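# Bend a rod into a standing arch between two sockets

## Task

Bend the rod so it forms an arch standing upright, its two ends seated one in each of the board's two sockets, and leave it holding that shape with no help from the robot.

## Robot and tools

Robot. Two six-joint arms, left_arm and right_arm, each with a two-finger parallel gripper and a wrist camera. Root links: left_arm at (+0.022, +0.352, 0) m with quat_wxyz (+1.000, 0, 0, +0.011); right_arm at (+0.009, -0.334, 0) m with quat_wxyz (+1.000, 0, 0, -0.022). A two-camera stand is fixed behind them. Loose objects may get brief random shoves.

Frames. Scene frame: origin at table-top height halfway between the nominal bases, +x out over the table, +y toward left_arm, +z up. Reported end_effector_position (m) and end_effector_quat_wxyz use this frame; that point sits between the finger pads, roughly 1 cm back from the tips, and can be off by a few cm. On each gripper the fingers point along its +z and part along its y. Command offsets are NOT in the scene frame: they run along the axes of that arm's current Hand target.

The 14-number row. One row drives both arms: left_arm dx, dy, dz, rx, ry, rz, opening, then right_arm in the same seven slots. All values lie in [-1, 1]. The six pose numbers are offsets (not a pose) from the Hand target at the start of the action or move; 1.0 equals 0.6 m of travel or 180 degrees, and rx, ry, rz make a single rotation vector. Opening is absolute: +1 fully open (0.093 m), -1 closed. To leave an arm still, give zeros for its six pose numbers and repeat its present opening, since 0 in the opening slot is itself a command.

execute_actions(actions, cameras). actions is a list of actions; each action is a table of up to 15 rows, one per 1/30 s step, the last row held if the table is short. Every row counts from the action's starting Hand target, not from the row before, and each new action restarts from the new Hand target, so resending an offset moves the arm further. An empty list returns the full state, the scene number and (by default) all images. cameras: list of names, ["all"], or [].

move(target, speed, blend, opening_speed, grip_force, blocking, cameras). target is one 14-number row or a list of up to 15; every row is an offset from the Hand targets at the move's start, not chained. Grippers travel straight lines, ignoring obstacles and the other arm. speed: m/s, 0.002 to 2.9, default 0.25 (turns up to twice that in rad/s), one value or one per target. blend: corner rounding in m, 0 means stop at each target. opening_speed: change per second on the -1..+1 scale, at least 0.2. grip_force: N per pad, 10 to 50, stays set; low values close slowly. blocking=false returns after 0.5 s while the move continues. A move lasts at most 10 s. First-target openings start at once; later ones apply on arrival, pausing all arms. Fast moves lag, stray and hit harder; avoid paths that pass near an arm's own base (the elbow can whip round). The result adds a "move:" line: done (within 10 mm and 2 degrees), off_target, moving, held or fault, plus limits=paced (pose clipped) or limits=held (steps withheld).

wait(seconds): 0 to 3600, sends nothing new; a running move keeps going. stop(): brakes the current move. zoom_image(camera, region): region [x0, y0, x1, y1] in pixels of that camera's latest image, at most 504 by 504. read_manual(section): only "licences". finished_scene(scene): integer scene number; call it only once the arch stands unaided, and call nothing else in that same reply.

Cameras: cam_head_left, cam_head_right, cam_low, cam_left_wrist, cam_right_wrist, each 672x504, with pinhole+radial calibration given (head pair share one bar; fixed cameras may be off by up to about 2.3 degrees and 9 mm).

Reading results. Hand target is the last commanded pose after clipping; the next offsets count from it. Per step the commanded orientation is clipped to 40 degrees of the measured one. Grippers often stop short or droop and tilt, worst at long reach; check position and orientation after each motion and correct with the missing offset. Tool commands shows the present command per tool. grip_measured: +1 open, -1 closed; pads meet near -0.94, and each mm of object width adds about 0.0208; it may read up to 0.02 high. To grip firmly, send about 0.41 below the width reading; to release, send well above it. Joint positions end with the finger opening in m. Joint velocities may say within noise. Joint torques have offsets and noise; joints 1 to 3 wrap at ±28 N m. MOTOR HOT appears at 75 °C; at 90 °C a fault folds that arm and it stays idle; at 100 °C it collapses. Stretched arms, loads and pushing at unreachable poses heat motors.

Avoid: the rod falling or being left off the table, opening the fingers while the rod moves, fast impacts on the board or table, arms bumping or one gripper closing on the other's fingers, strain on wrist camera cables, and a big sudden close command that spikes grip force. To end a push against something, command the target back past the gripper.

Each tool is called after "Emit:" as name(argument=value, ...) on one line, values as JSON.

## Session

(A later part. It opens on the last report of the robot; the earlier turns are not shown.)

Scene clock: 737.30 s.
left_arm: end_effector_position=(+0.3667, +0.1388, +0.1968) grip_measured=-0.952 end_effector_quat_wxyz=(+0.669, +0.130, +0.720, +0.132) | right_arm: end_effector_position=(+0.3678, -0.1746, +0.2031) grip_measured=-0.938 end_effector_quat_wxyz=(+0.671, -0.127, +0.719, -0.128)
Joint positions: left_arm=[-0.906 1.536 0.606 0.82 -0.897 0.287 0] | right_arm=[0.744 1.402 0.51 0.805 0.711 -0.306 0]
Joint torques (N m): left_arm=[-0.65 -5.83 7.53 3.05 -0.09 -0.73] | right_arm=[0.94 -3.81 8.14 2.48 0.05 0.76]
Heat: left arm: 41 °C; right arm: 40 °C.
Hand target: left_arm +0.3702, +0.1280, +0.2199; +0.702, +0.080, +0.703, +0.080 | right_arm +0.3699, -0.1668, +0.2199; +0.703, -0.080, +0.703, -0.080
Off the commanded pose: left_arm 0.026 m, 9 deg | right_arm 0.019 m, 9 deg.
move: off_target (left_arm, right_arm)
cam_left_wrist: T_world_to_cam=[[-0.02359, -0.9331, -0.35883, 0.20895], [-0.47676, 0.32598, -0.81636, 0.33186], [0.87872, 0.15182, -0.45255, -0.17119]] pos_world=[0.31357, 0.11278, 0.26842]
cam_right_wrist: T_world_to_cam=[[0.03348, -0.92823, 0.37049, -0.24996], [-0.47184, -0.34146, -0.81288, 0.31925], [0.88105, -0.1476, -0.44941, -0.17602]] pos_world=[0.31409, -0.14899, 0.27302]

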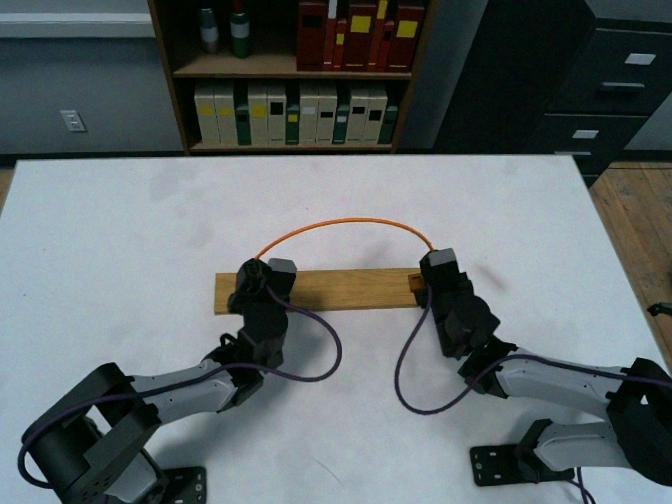

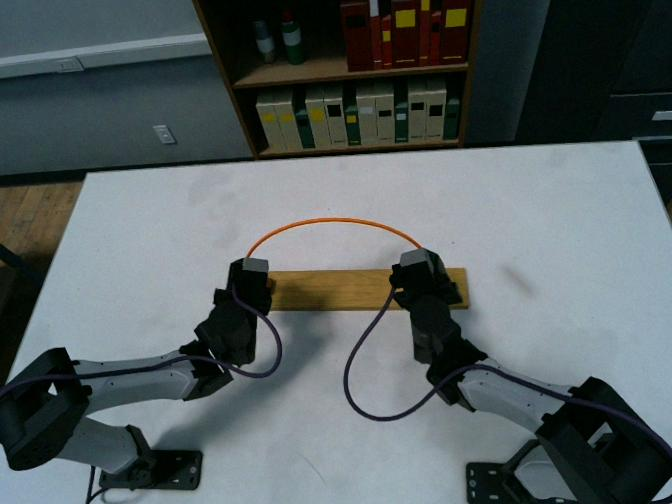

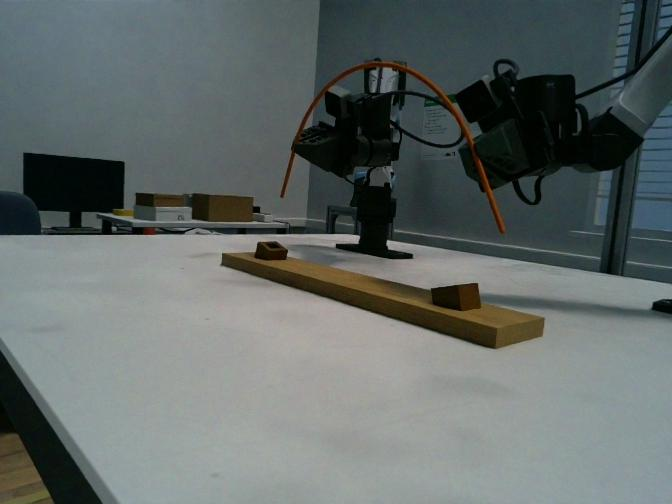

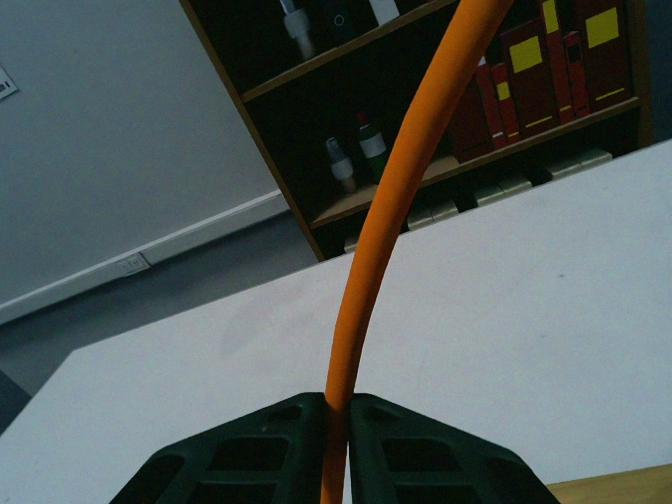

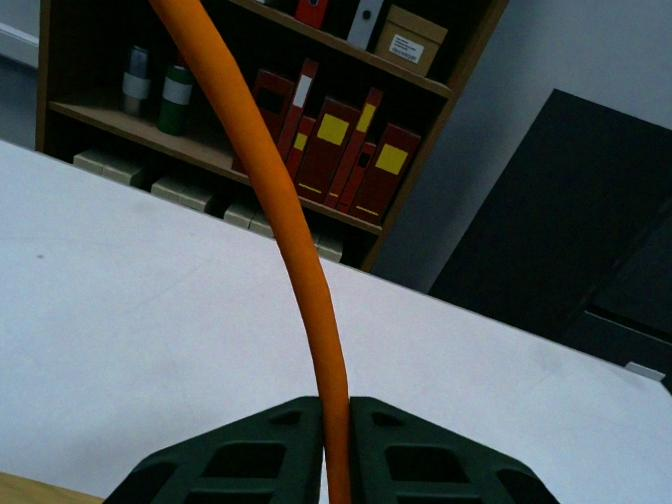

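Emit:
move(target=[[0.041,-0.0437,0.0597,-0.0053,-0.0227,-0.0417,-1.0,0.0567,0.0503,0.0385,0.0053,-0.0227,0.0417,-1.0]], speed=0.08, cameras=["all"])

Scene clock: 815.37 s.
left_arm: end_effector_position=(+0.4011, +0.1229, +0.1681) grip_measured=-0.952 end_effector_quat_wxyz=(+0.700, +0.061, +0.705, +0.098) | right_arm: end_effector_position=(+0.3889, -0.1613, +0.1600) grip_measured=-0.938 end_effector_quat_wxyz=(+0.701, -0.061, +0.705, -0.090)
Joint positions: left_arm=[-0.867 1.838 0.685 1.151 -0.897 0.223 0] | right_arm=[0.746 1.754 0.51 1.242 0.743 -0.213 0]
Joint torques (N m): left_arm=[-0.16 -7.73 6.75 3.05 0.33 -0.54] | right_arm=[1.36 -5.26 8.62 2.36 -0.17 0.51]
Heat: left arm: 41 °C; right arm: 43 °C.
Hand target: left_arm +0.4060, +0.1081, +0.1900; +0.731, +0.031, +0.680, +0.037 | right_arm +0.3930, -0.1451, +0.1799; +0.731, -0.031, +0.680, -0.037
Off the commanded pose: left_arm 0.027 m, 9 deg | right_arm 0.026 m, 8 deg.
move: off_target (left_arm, right_arm)
cam_left_wrist: T_world_to_cam=[[0.03717, -0.97516, -0.21835, 0.14188], [-0.42529, 0.18229, -0.88651, 0.33878], [0.90429, 0.12581, -0.40795, -0.22653]] pos_world=[0.34366, 0.1051, 0.23889]
cam_right_wrist: T_world_to_cam=[[-0.01971, -0.97273, 0.23111, -0.18665], [-0.42247, -0.2014, -0.88372, 0.31353], [0.90616, -0.11506, -0.40698, -0.22323]] pos_world=[0.33106, -0.1441, 0.22936]

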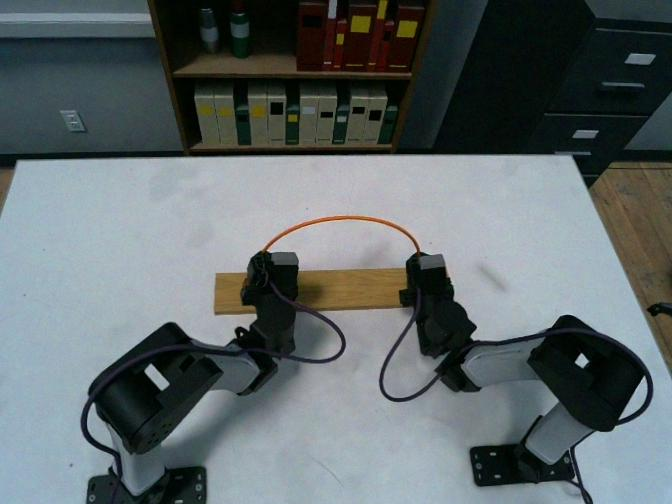

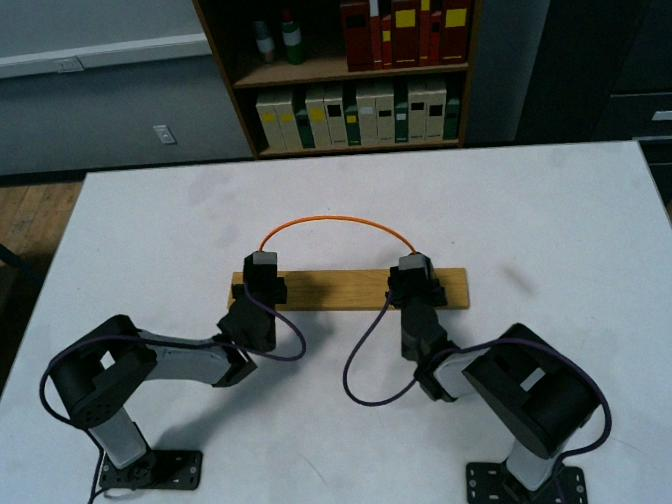

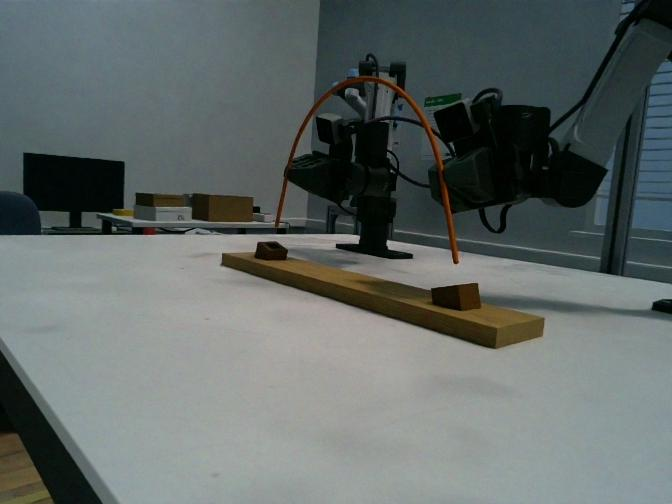

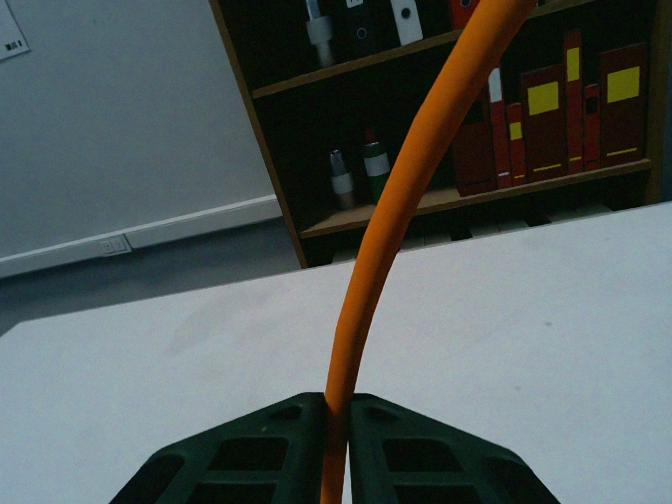

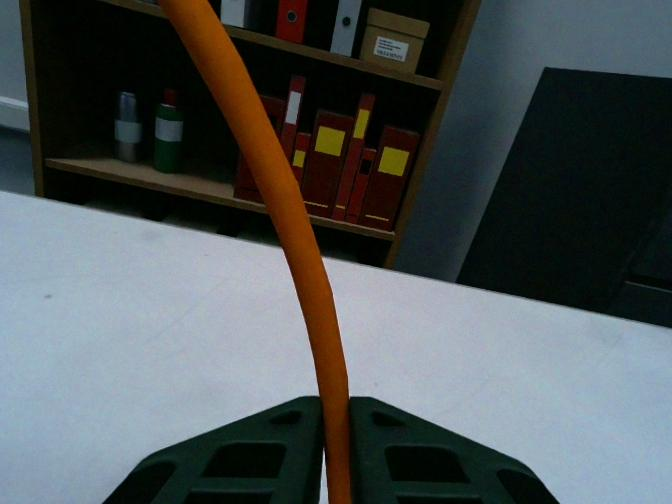

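Emit:
zoom_image(camera="cam_low", region=[420, 230, 510, 330])

Emit:
zoom_image(camera="cam_low", region=[230, 190, 320, 290])

Emit:
zoom_image(camera="cam_head_left", region=[380, 230, 480, 330])

Emit:
zoom_image(camera="cam_head_right", region=[210, 230, 310, 330])

Scaled by 5.040.

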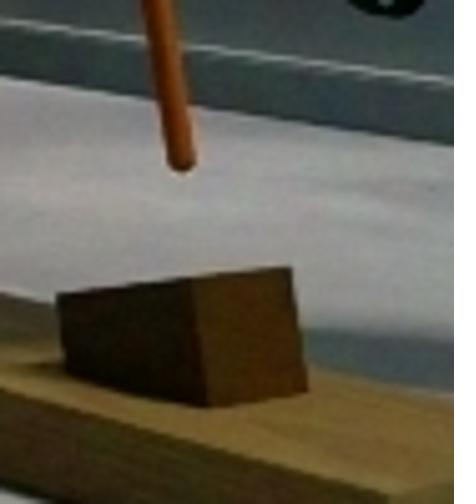

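Scaled by 5.040.

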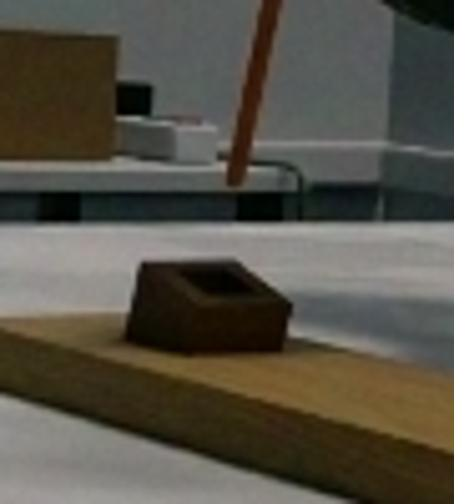

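Scaled by 5.040.

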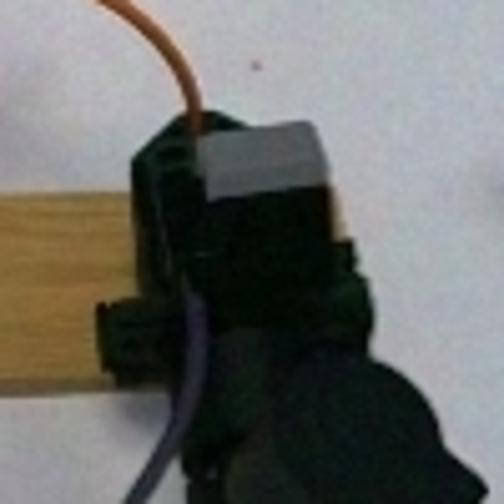

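Scaled by 5.040.

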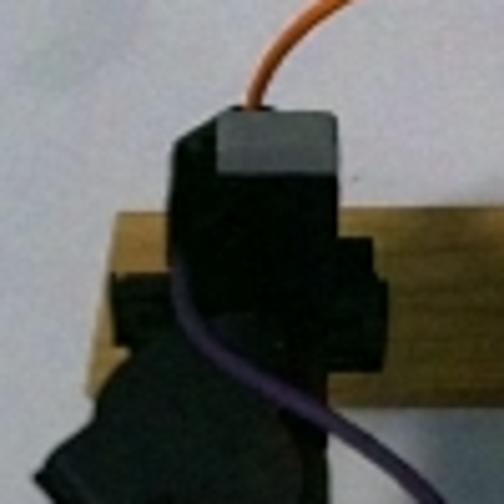

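Emit:
zoom_image(camera="cam_head_left", region=[240, 205, 320, 265])

Emit:
zoom_image(camera="cam_head_right", region=[240, 205, 320, 265])

Emit:
zoom_image(camera="cam_head_left", region=[370, 205, 450, 265])

Emit:
zoom_image(camera="cam_head_right", region=[370, 205, 450, 265])

Scaled by 6.300.

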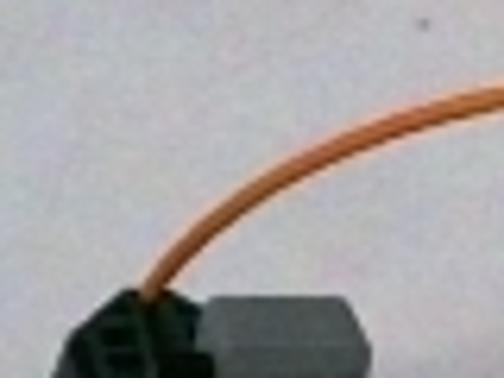

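Scaled by 6.300.

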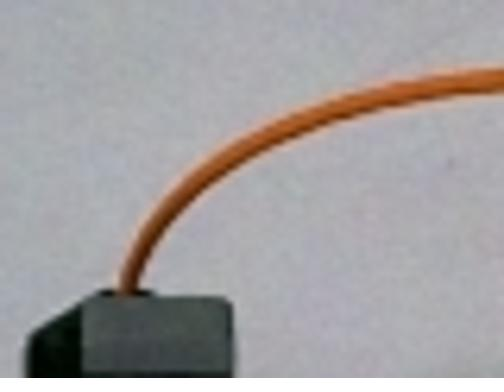

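Scaled by 6.300.

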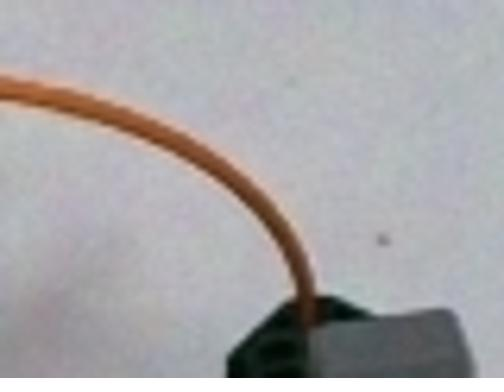

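Scaled by 6.300.

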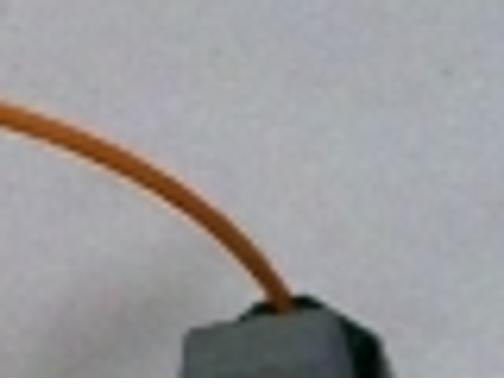

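Emit:
move(target=[[0.029,-0.0023,-0.0005,0,0,0,-1.0,0.0412,0.0067,-0.003,0,0,0,-1.0]], speed=0.05, cameras=["cam_low"])

Emit:
zoom_image(camera="cam_low", region=[420, 230, 510, 330])

Emit:
zoom_image(camera="cam_low", region=[230, 190, 320, 290])

Scene clock: 969.57 s.
left_arm: end_effector_position=(+0.4042, +0.1221, +0.1539) grip_measured=-0.952 end_effector_quat_wxyz=(+0.701, +0.058, +0.704, +0.098) | right_arm: end_effector_position=(+0.3917, -0.1593, +0.1401) grip_measured=-0.938 end_effector_quat_wxyz=(+0.704, -0.055, +0.702, -0.090)
Joint positions: left_arm=[-0.862 1.905 0.685 1.223 -0.897 0.223 0] | right_arm=[0.748 1.875 0.51 1.376 0.753 -0.213 0]
Joint torques (N m): left_arm=[-0.29 -8.03 5.61 3.1 0.35 -0.55] | right_arm=[1.74 -5.55 6.72 2.36 -0.22 0.52]
Heat: left arm: 52 °C; right arm: 57 °C.
Hand target: left_arm +0.4070, +0.1084, +0.1726; +0.731, +0.031, +0.680, +0.037 | right_arm +0.3930, -0.1435, +0.1549; +0.731, -0.031, +0.680, -0.037
Off the commanded pose: left_arm 0.023 m, 9 deg | right_arm 0.022 m, 8 deg.
move: off_target (left_arm, right_arm)

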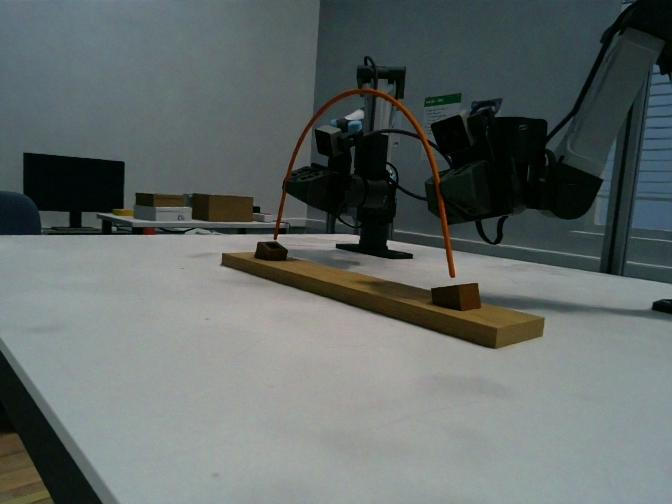

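Scaled by 5.040.

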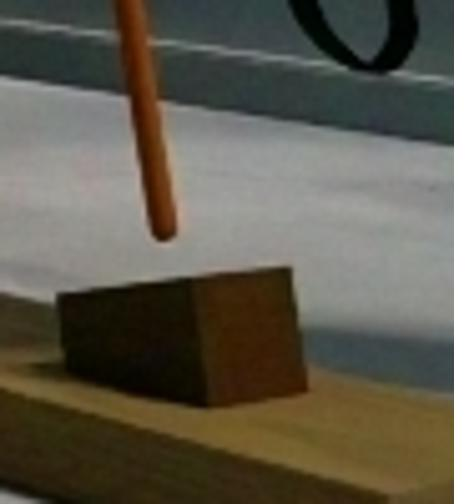

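Scaled by 5.040.

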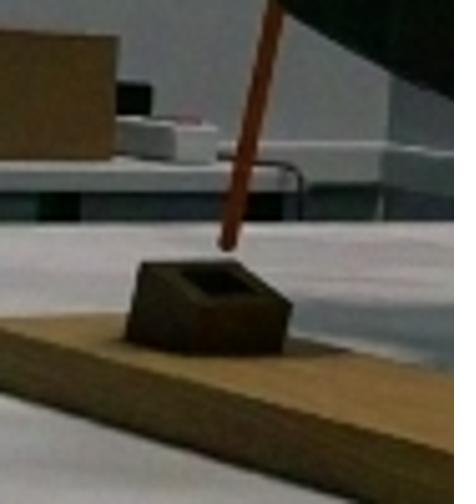

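Emit:
move(target=[[0.0405,0.0078,-0.008,0,0,0,-1.0,0.045,-0.0027,-0.0083,0,0,0,-1.0]], speed=0.04, cameras=["cam_low"])

Emit:
zoom_image(camera="cam_low", region=[420, 230, 510, 330])

Emit:
zoom_image(camera="cam_low", region=[230, 190, 320, 290])

Scene clock: 997.80 s.
left_arm: end_effector_position=(+0.4041, +0.1234, +0.1446) grip_measured=-0.952 end_effector_quat_wxyz=(+0.714, +0.046, +0.694, +0.086) | right_arm: end_effector_position=(+0.3929, -0.1584, +0.1173) grip_measured=-0.938 end_effector_quat_wxyz=(+0.699, -0.060, +0.707, -0.094)
Joint positions: left_arm=[-0.859 1.977 0.669 1.363 -0.889 0.227 0] | right_arm=[0.748 1.975 0.51 1.456 0.753 -0.213 0]
Joint torques (N m): left_arm=[0.05 -7.21 3.47 2.87 0.36 -0.6] | right_arm=[1.22 -5.23 3.79 2.64 -0.26 0.63]
Heat: left arm: 52 °C; right arm: 58 °C.
Hand target: left_arm +0.4039, +0.1155, +0.1485; +0.731, +0.031, +0.680, +0.037 | right_arm +0.3900, -0.1476, +0.1278; +0.731, -0.031, +0.680, -0.037
Off the commanded pose: left_arm 0.009 m, 6 deg | right_arm 0.015 m, 9 deg.
joint sent to its limit (right arm) — joint 4 (wrist pitch), upper limit. The joint targets still meet the commanded pose.
move: off_target (left_arm, right_arm)

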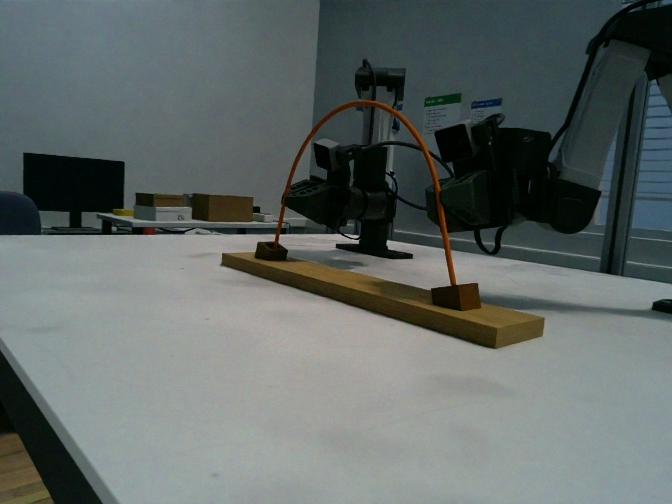

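Scaled by 5.040.

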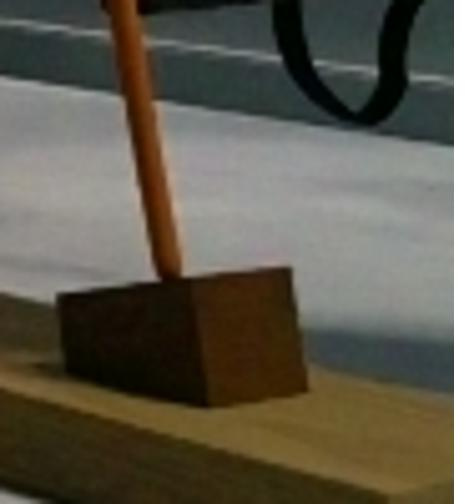

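Scaled by 5.040.

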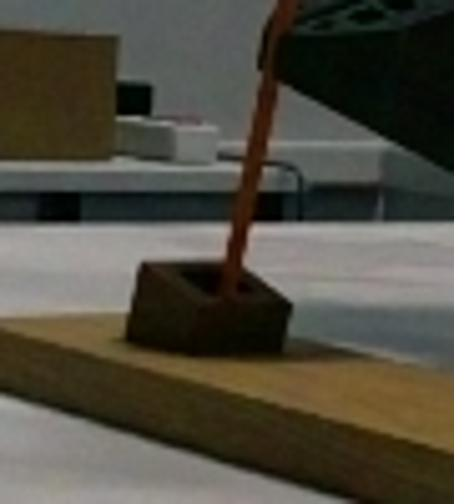

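Emit:
move(target=[[-0.0357,-0.0108,-0.0027,0,0,0,-1.0,0,0,0,0,0,0,-1.0]], speed=0.04, cameras=["cam_low"])

Emit:
zoom_image(camera="cam_low", region=[420, 230, 510, 330])

Emit:
zoom_image(camera="cam_low", region=[230, 190, 320, 290])

Scene clock: 1044.30 s.
left_arm: end_effector_position=(+0.4023, +0.1210, +0.1441) grip_measured=-0.952 end_effector_quat_wxyz=(+0.709, +0.056, +0.698, +0.091) | right_arm: end_effector_position=(+0.3929, -0.1586, +0.1174) grip_measured=-0.938 end_effector_quat_wxyz=(+0.699, -0.060, +0.707, -0.095)
Joint positions: left_arm=[-0.866 1.962 0.669 1.327 -0.891 0.233 0] | right_arm=[0.748 1.975 0.51 1.456 0.755 -0.213 0]
Joint torques (N m): left_arm=[-1.36 -11.7 5.44 2.41 0.17 -0.55] | right_arm=[1.36 -5.33 3.82 2.67 -0.29 0.63]
Heat: left arm: 53 °C; right arm: 57 °C.
Hand target: left_arm +0.4008, +0.1069, +0.1691; +0.731, +0.031, +0.680, +0.037 | right_arm +0.3900, -0.1476, +0.1279; +0.731, -0.031, +0.680, -0.037
Off the commanded pose: left_arm 0.029 m, 8 deg | right_arm 0.015 m, 9 deg.
joint sent to its limit (right arm) — joint 4 (wrist pitch), upper limit. The joint targets still meet the commanded pose.
move: off_target (left_arm)

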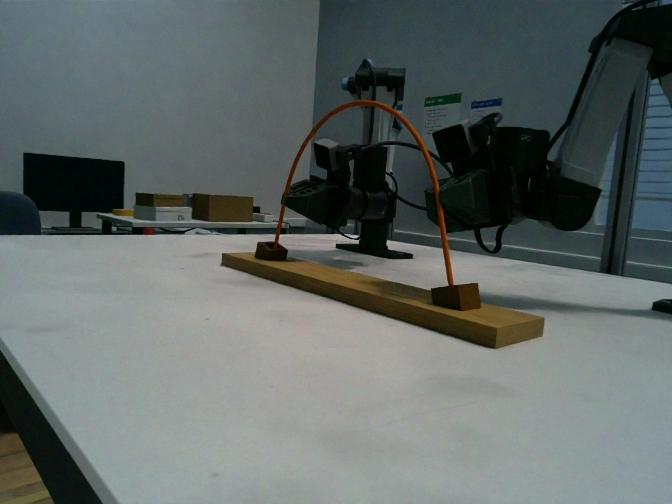

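Scaled by 5.040.

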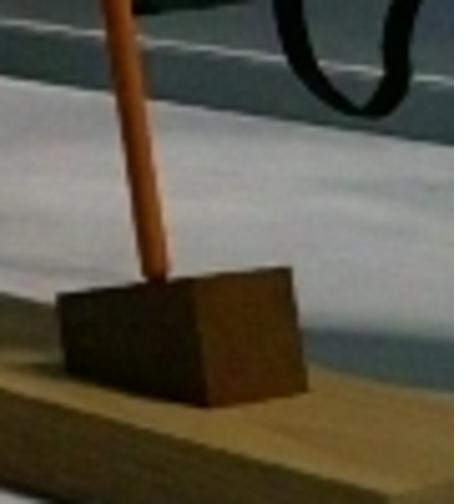

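Scaled by 5.040.

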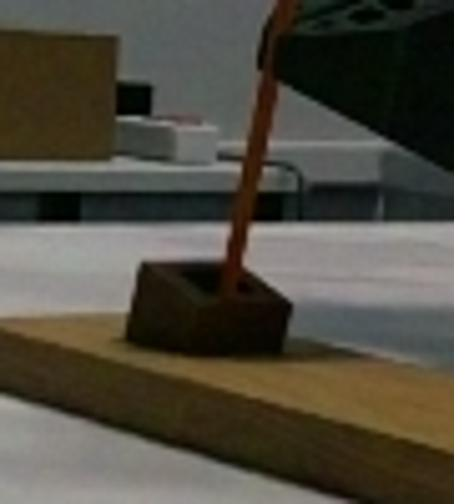

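Emit:
move(target=[[-0.0248,-0.0024,0.002,0,0,0,-1.0,0,0,0,0,0,0,-1.0]], speed=0.04, cameras=["cam_low"])

Emit:
zoom_image(camera="cam_low", region=[420, 230, 510, 330])

Scene clock: 1056.13 s.
left_arm: end_effector_position=(+0.4012, +0.1213, +0.1472) grip_measured=-0.952 end_effector_quat_wxyz=(+0.697, +0.066, +0.706, +0.104) | right_arm: end_effector_position=(+0.3929, -0.1589, +0.1174) grip_measured=-0.938 end_effector_quat_wxyz=(+0.699, -0.059, +0.707, -0.095)
Joint positions: left_arm=[-0.87 1.918 0.674 1.233 -0.902 0.233 0] | right_arm=[0.748 1.975 0.51 1.456 0.756 -0.212 0]
Joint torques (N m): left_arm=[-1.47 -12.45 6.52 2.71 0.22 -0.55] | right_arm=[1.24 -5.18 3.77 2.65 -0.31 0.57]
Heat: left arm: 54 °C; right arm: 58 °C.
Hand target: left_arm +0.4009, +0.1040, +0.1839; +0.731, +0.030, +0.680, +0.037 | right_arm +0.3900, -0.1477, +0.1278; +0.731, -0.031, +0.680, -0.037
Off the commanded pose: left_arm 0.040 m, 10 deg | right_arm 0.016 m, 9 deg.
joint sent to its limit (right arm) — joint 4 (wrist pitch), upper limit. The joint targets still meet the commanded pose.
move: off_target (left_arm)

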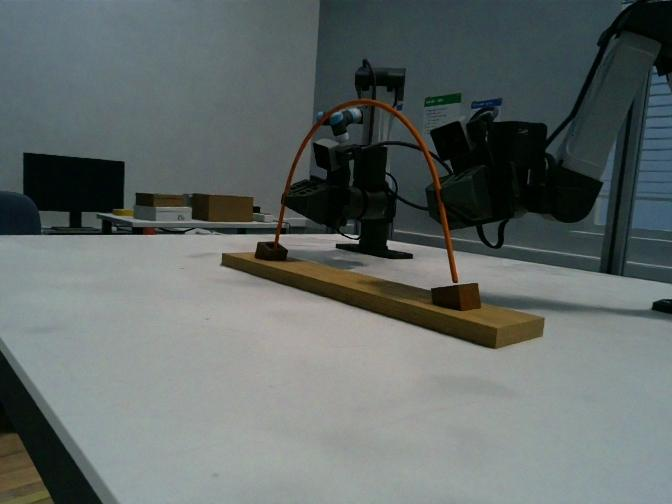

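Scaled by 5.040.

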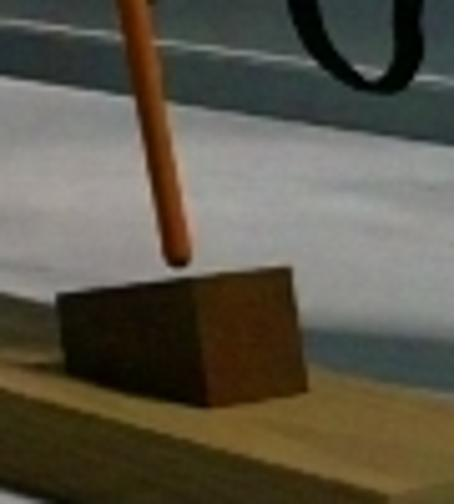

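Emit:
move(target=[[0.069,0.0058,-0.004,0,0,0,-1.0,0,0,0,0,0,0,-1.0]], speed=0.04, cameras=["cam_low"])

Emit:
zoom_image(camera="cam_low", region=[420, 230, 510, 330])

Scene clock: 1082.63 s.
left_arm: end_effector_position=(+0.4024, +0.1199, +0.1432) grip_measured=-0.952 end_effector_quat_wxyz=(+0.719, +0.040, +0.689, +0.082) | right_arm: end_effector_position=(+0.3929, -0.1589, +0.1174) grip_measured=-0.938 end_effector_quat_wxyz=(+0.699, -0.059, +0.707, -0.095)
Joint positions: left_arm=[-0.87 2.004 0.674 1.407 -0.902 0.233 0] | right_arm=[0.748 1.975 0.51 1.456 0.756 -0.212 0]
Joint torques (N m): left_arm=[-0.21 -6.95 3.34 2.67 0.36 -0.63] | right_arm=[1.39 -5.26 3.85 2.63 -0.31 0.58]
Heat: left arm: 55 °C; right arm: 59 °C.
Hand target: left_arm +0.4015, +0.1114, +0.1428; +0.731, +0.031, +0.680, +0.037 | right_arm +0.3900, -0.1476, +0.1278; +0.731, -0.031, +0.680, -0.037
Off the commanded pose: left_arm 0.009 m, 6 deg | right_arm 0.016 m, 9 deg.
joint sent to its limit (right arm) — joint 4 (wrist pitch), upper limit. The joint targets still meet the commanded pose.
move: off_target (left_arm)

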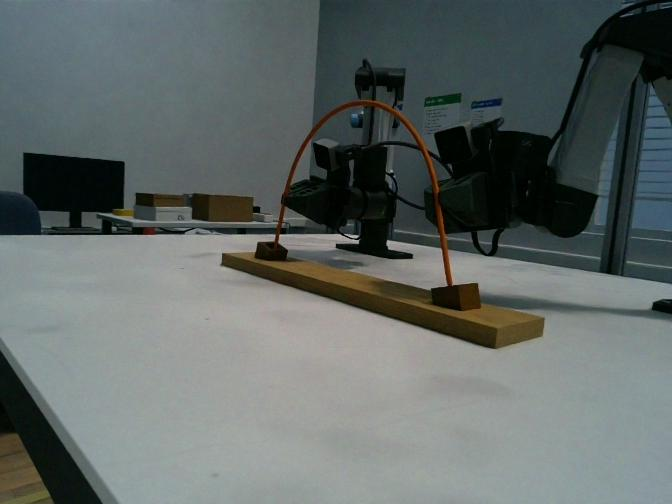

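Scaled by 5.040.

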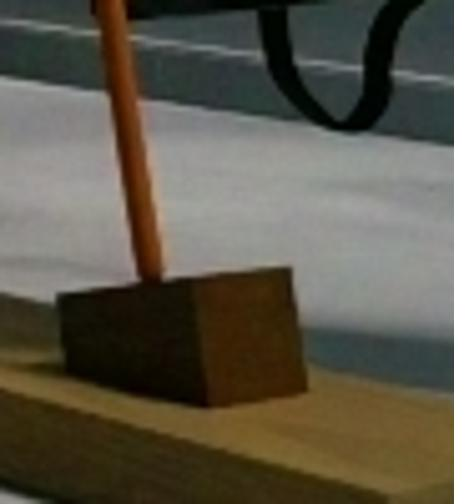

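Emit:
move(target=[[-0.0753,-0.0092,-0.0038,0,0,0,-1.0,0,0,0,0,0,0,-1.0]], speed=0.05, cameras=["all"])

Emit:
zoom_image(camera="cam_low", region=[420, 230, 510, 330])

Scene clock: 1110.97 s.
left_arm: end_effector_position=(+0.3972, +0.1193, +0.1502) grip_measured=-0.952 end_effector_quat_wxyz=(+0.697, +0.065, +0.706, +0.106) | right_arm: end_effector_position=(+0.3928, -0.1593, +0.1175) grip_measured=-0.938 end_effector_quat_wxyz=(+0.699, -0.057, +0.707, -0.095)
Joint positions: left_arm=[-0.885 1.904 0.674 1.22 -0.922 0.235 0] | right_arm=[0.748 1.975 0.51 1.457 0.759 -0.209 0]
Joint torques (N m): left_arm=[-1.5 -12.56 6.32 2.7 0.25 -0.55] | right_arm=[1.42 -5.22 3.82 2.65 -0.29 0.59]
Heat: left arm: 54 °C; right arm: 60 °C.
Hand target: left_arm +0.3961, +0.1016, +0.1870; +0.731, +0.031, +0.680, +0.037 | right_arm +0.3900, -0.1476, +0.1278; +0.731, -0.031, +0.680, -0.037
Off the commanded pose: left_arm 0.041 m, 10 deg | right_arm 0.016 m, 9 deg.
joint sent to its limit (right arm) — joint 4 (wrist pitch), upper limit. The joint targets still meet the commanded pose.
move: off_target (left_arm)
cam_left_wrist: T_world_to_cam=[[0.0421, -0.97083, -0.23606, 0.13473], [-0.43161, 0.19541, -0.88064, 0.32202], [0.90108, 0.13896, -0.41079, -0.22976]] pos_world=[0.34035, 0.0998, 0.22101]
cam_right_wrist: T_world_to_cam=[[-0.03126, -0.97237, 0.23136, -0.17022], [-0.42897, -0.19601, -0.8818, 0.28118], [0.90278, -0.12681, -0.41099, -0.24398]] pos_world=[0.33555, -0.14134, 0.18705]

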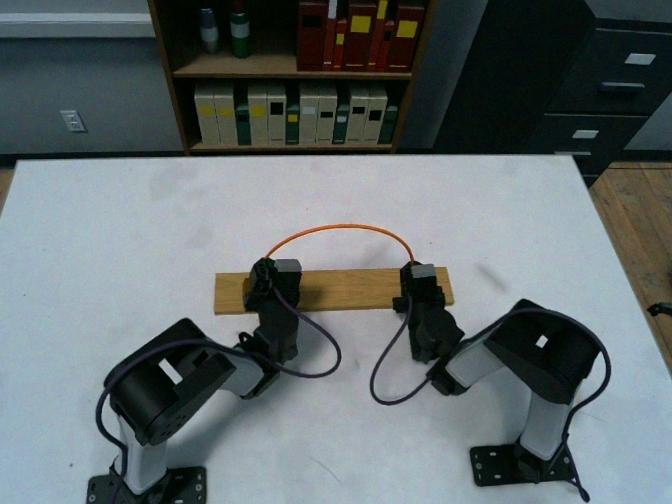

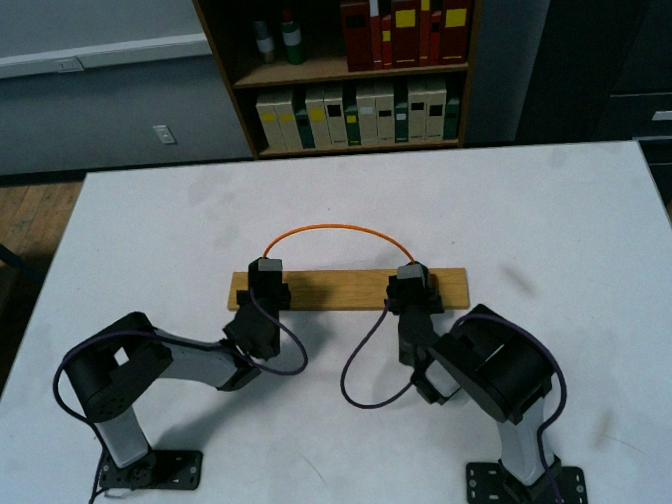

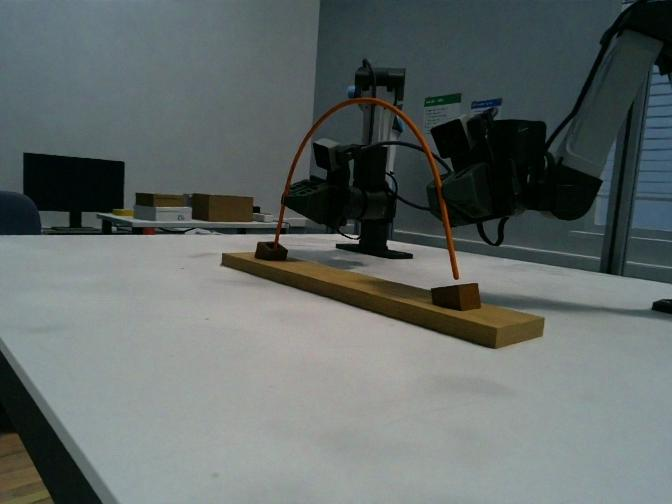

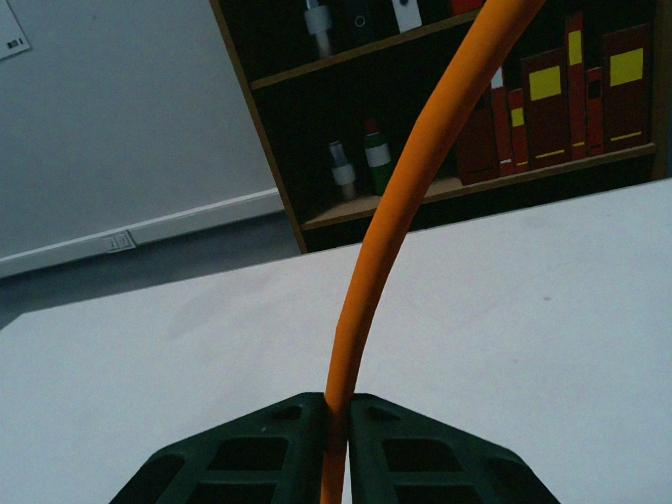

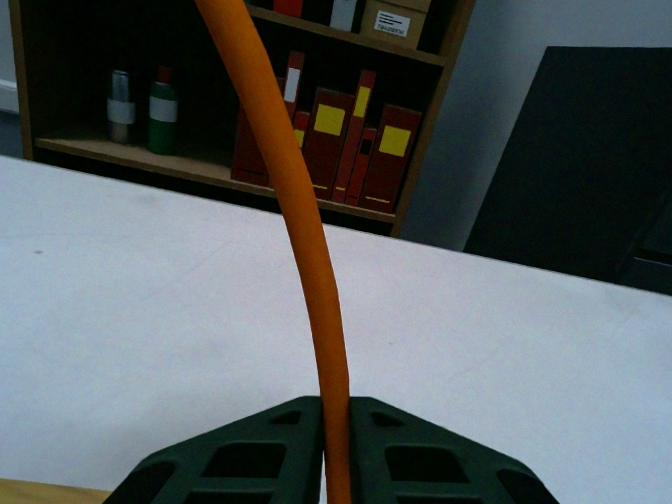

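Scaled by 5.040.

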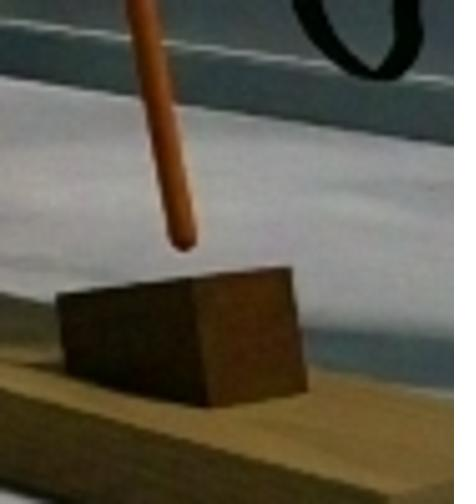

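Emit:
zoom_image(camera="cam_head_left", region=[240, 220, 300, 270])

Emit:
zoom_image(camera="cam_head_right", region=[240, 220, 300, 270])

Emit:
zoom_image(camera="cam_head_left", region=[380, 220, 440, 270])

Emit:
zoom_image(camera="cam_head_right", region=[380, 220, 440, 270])

Scaled by 8.400.

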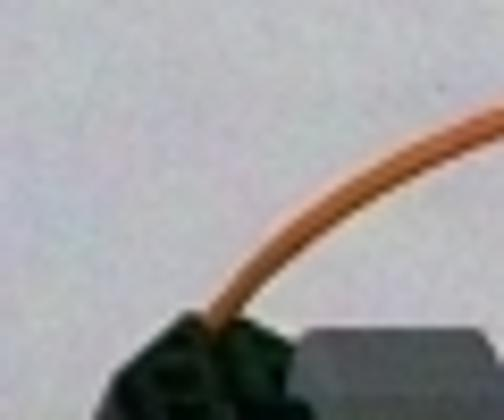

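Scaled by 8.400.

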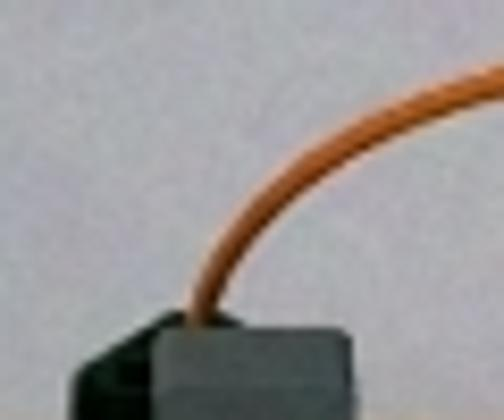

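Scaled by 8.400.

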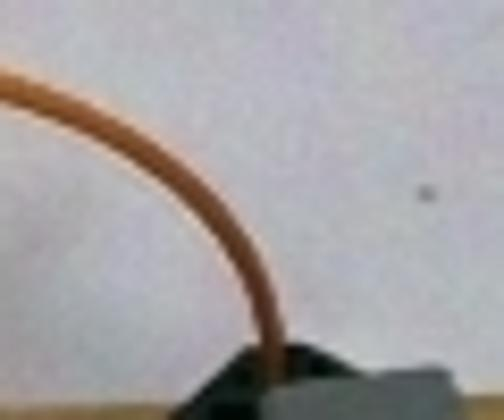

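Scaled by 8.400.

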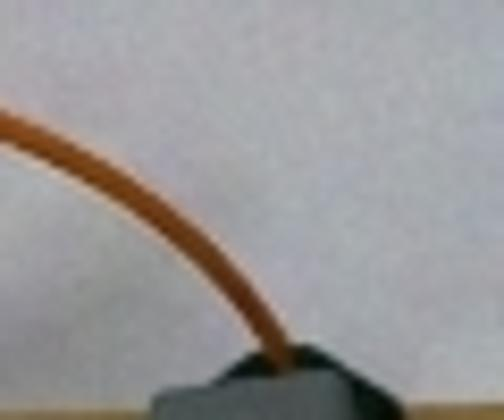

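Emit:
move(target=[[0.0763,0.0127,-0.0055,0,0,0,-1.0,0,0,0,0,0,0,-1.0]], speed=0.04, cameras=["cam_low"])

Emit:
zoom_image(camera="cam_low", region=[420, 230, 510, 330])

Scene clock: 1158.00 s.
left_arm: end_effector_position=(+0.3962, +0.1229, +0.1343) grip_measured=-0.952 end_effector_quat_wxyz=(+0.710, +0.050, +0.697, +0.093) | right_arm: end_effector_position=(+0.3928, -0.1593, +0.1175) grip_measured=-0.938 end_effector_quat_wxyz=(+0.699, -0.057, +0.707, -0.095)
Joint positions: left_arm=[-0.88 2.001 0.648 1.395 -0.916 0.233 0] | right_arm=[0.748 1.975 0.51 1.457 0.759 -0.209 0]
Joint torques (N m): left_arm=[-0.06 -7.6 3.45 2.96 0.4 -0.64] | right_arm=[1.31 -5.24 3.78 2.6 -0.3 0.6]
Heat: left arm: 54 °C; right arm: 63 °C.
Hand target: left_arm +0.3960, +0.1137, +0.1420; +0.731, +0.030, +0.680, +0.037 | right_arm +0.3900, -0.1476, +0.1278; +0.731, -0.031, +0.680, -0.037
Off the commanded pose: left_arm 0.012 m, 7 deg | right_arm 0.016 m, 9 deg.
joint sent to its limit (right arm) — joint 4 (wrist pitch), upper limit. The joint targets still meet the commanded pose.
move: off_target (left_arm)

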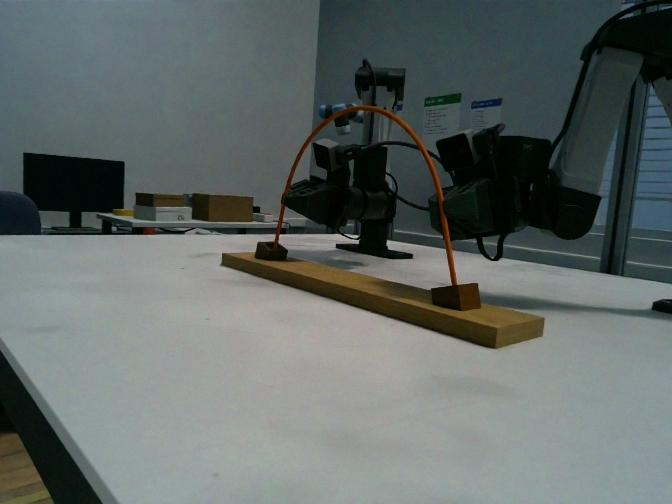

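Scaled by 5.040.

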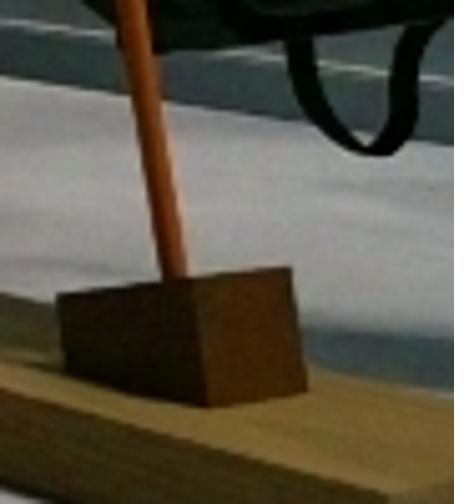

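Emit:
move(target=[[0.0168,0.0017,-0.0012,0,0,0,-1.0,0.0168,-0.0017,-0.0012,0,0,0,-1.0]], speed=0.04, cameras=["cam_low"])

Emit:
zoom_image(camera="cam_low", region=[420, 230, 510, 330])

Emit:
zoom_image(camera="cam_low", region=[230, 190, 320, 290])

Scene clock: 1173.43 s.
left_arm: end_effector_position=(+0.3964, +0.1222, +0.1328) grip_measured=-0.952 end_effector_quat_wxyz=(+0.718, +0.044, +0.690, +0.082) | right_arm: end_effector_position=(+0.3929, -0.1589, +0.1158) grip_measured=-0.938 end_effector_quat_wxyz=(+0.698, -0.056, +0.708, -0.092)
Joint positions: left_arm=[-0.878 2.031 0.645 1.457 -0.905 0.233 0] | right_arm=[0.748 1.981 0.51 1.46 0.756 -0.203 0]
Joint torques (N m): left_arm=[0.08 -6.34 2.96 2.82 0.36 -0.64] | right_arm=[0.84 -3.99 3.33 2.6 -0.31 0.66]
Heat: left arm: 57 °C; right arm: 63 °C.
Hand target: left_arm +0.3959, +0.1155, +0.1320; +0.731, +0.031, +0.680, +0.037 | right_arm +0.3900, -0.1496, +0.1179; +0.731, -0.031, +0.680, -0.037
Off the commanded pose: left_arm 0.007 m, 6 deg | right_arm 0.010 m, 9 deg.
joint sent to its limit (right arm) — joint 4 (wrist pitch), upper limit. The joint targets still meet the commanded pose.
move: off_target (left_arm, right_arm)

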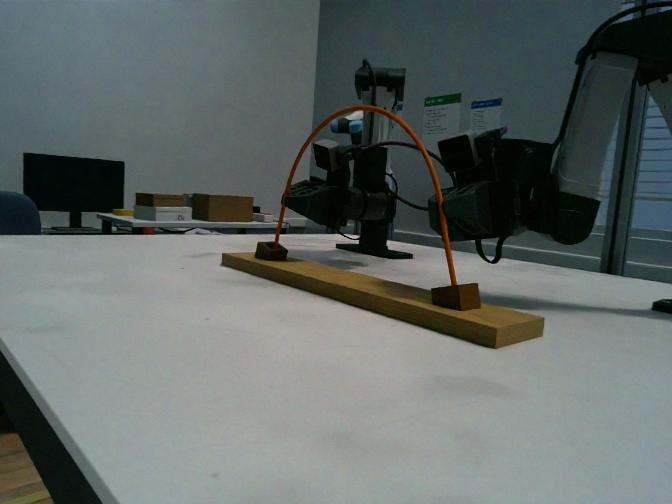

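Scaled by 5.040.

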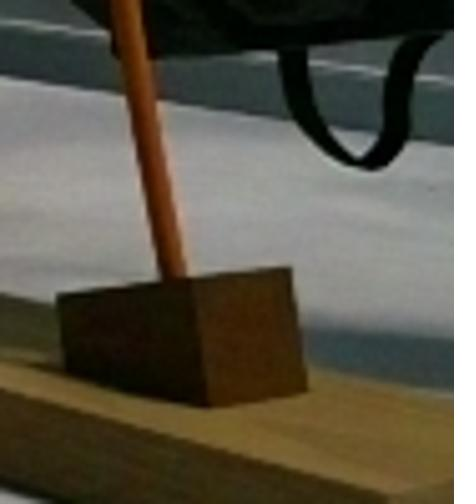

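Scaled by 5.040.

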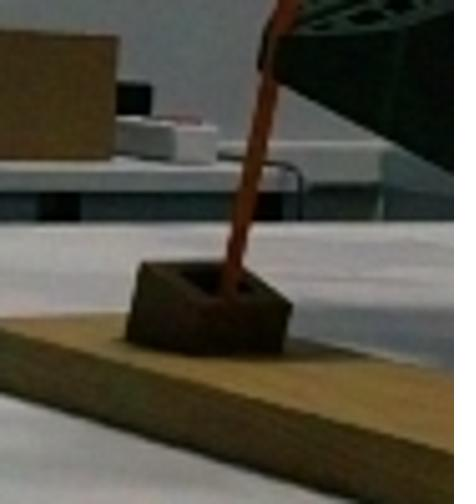

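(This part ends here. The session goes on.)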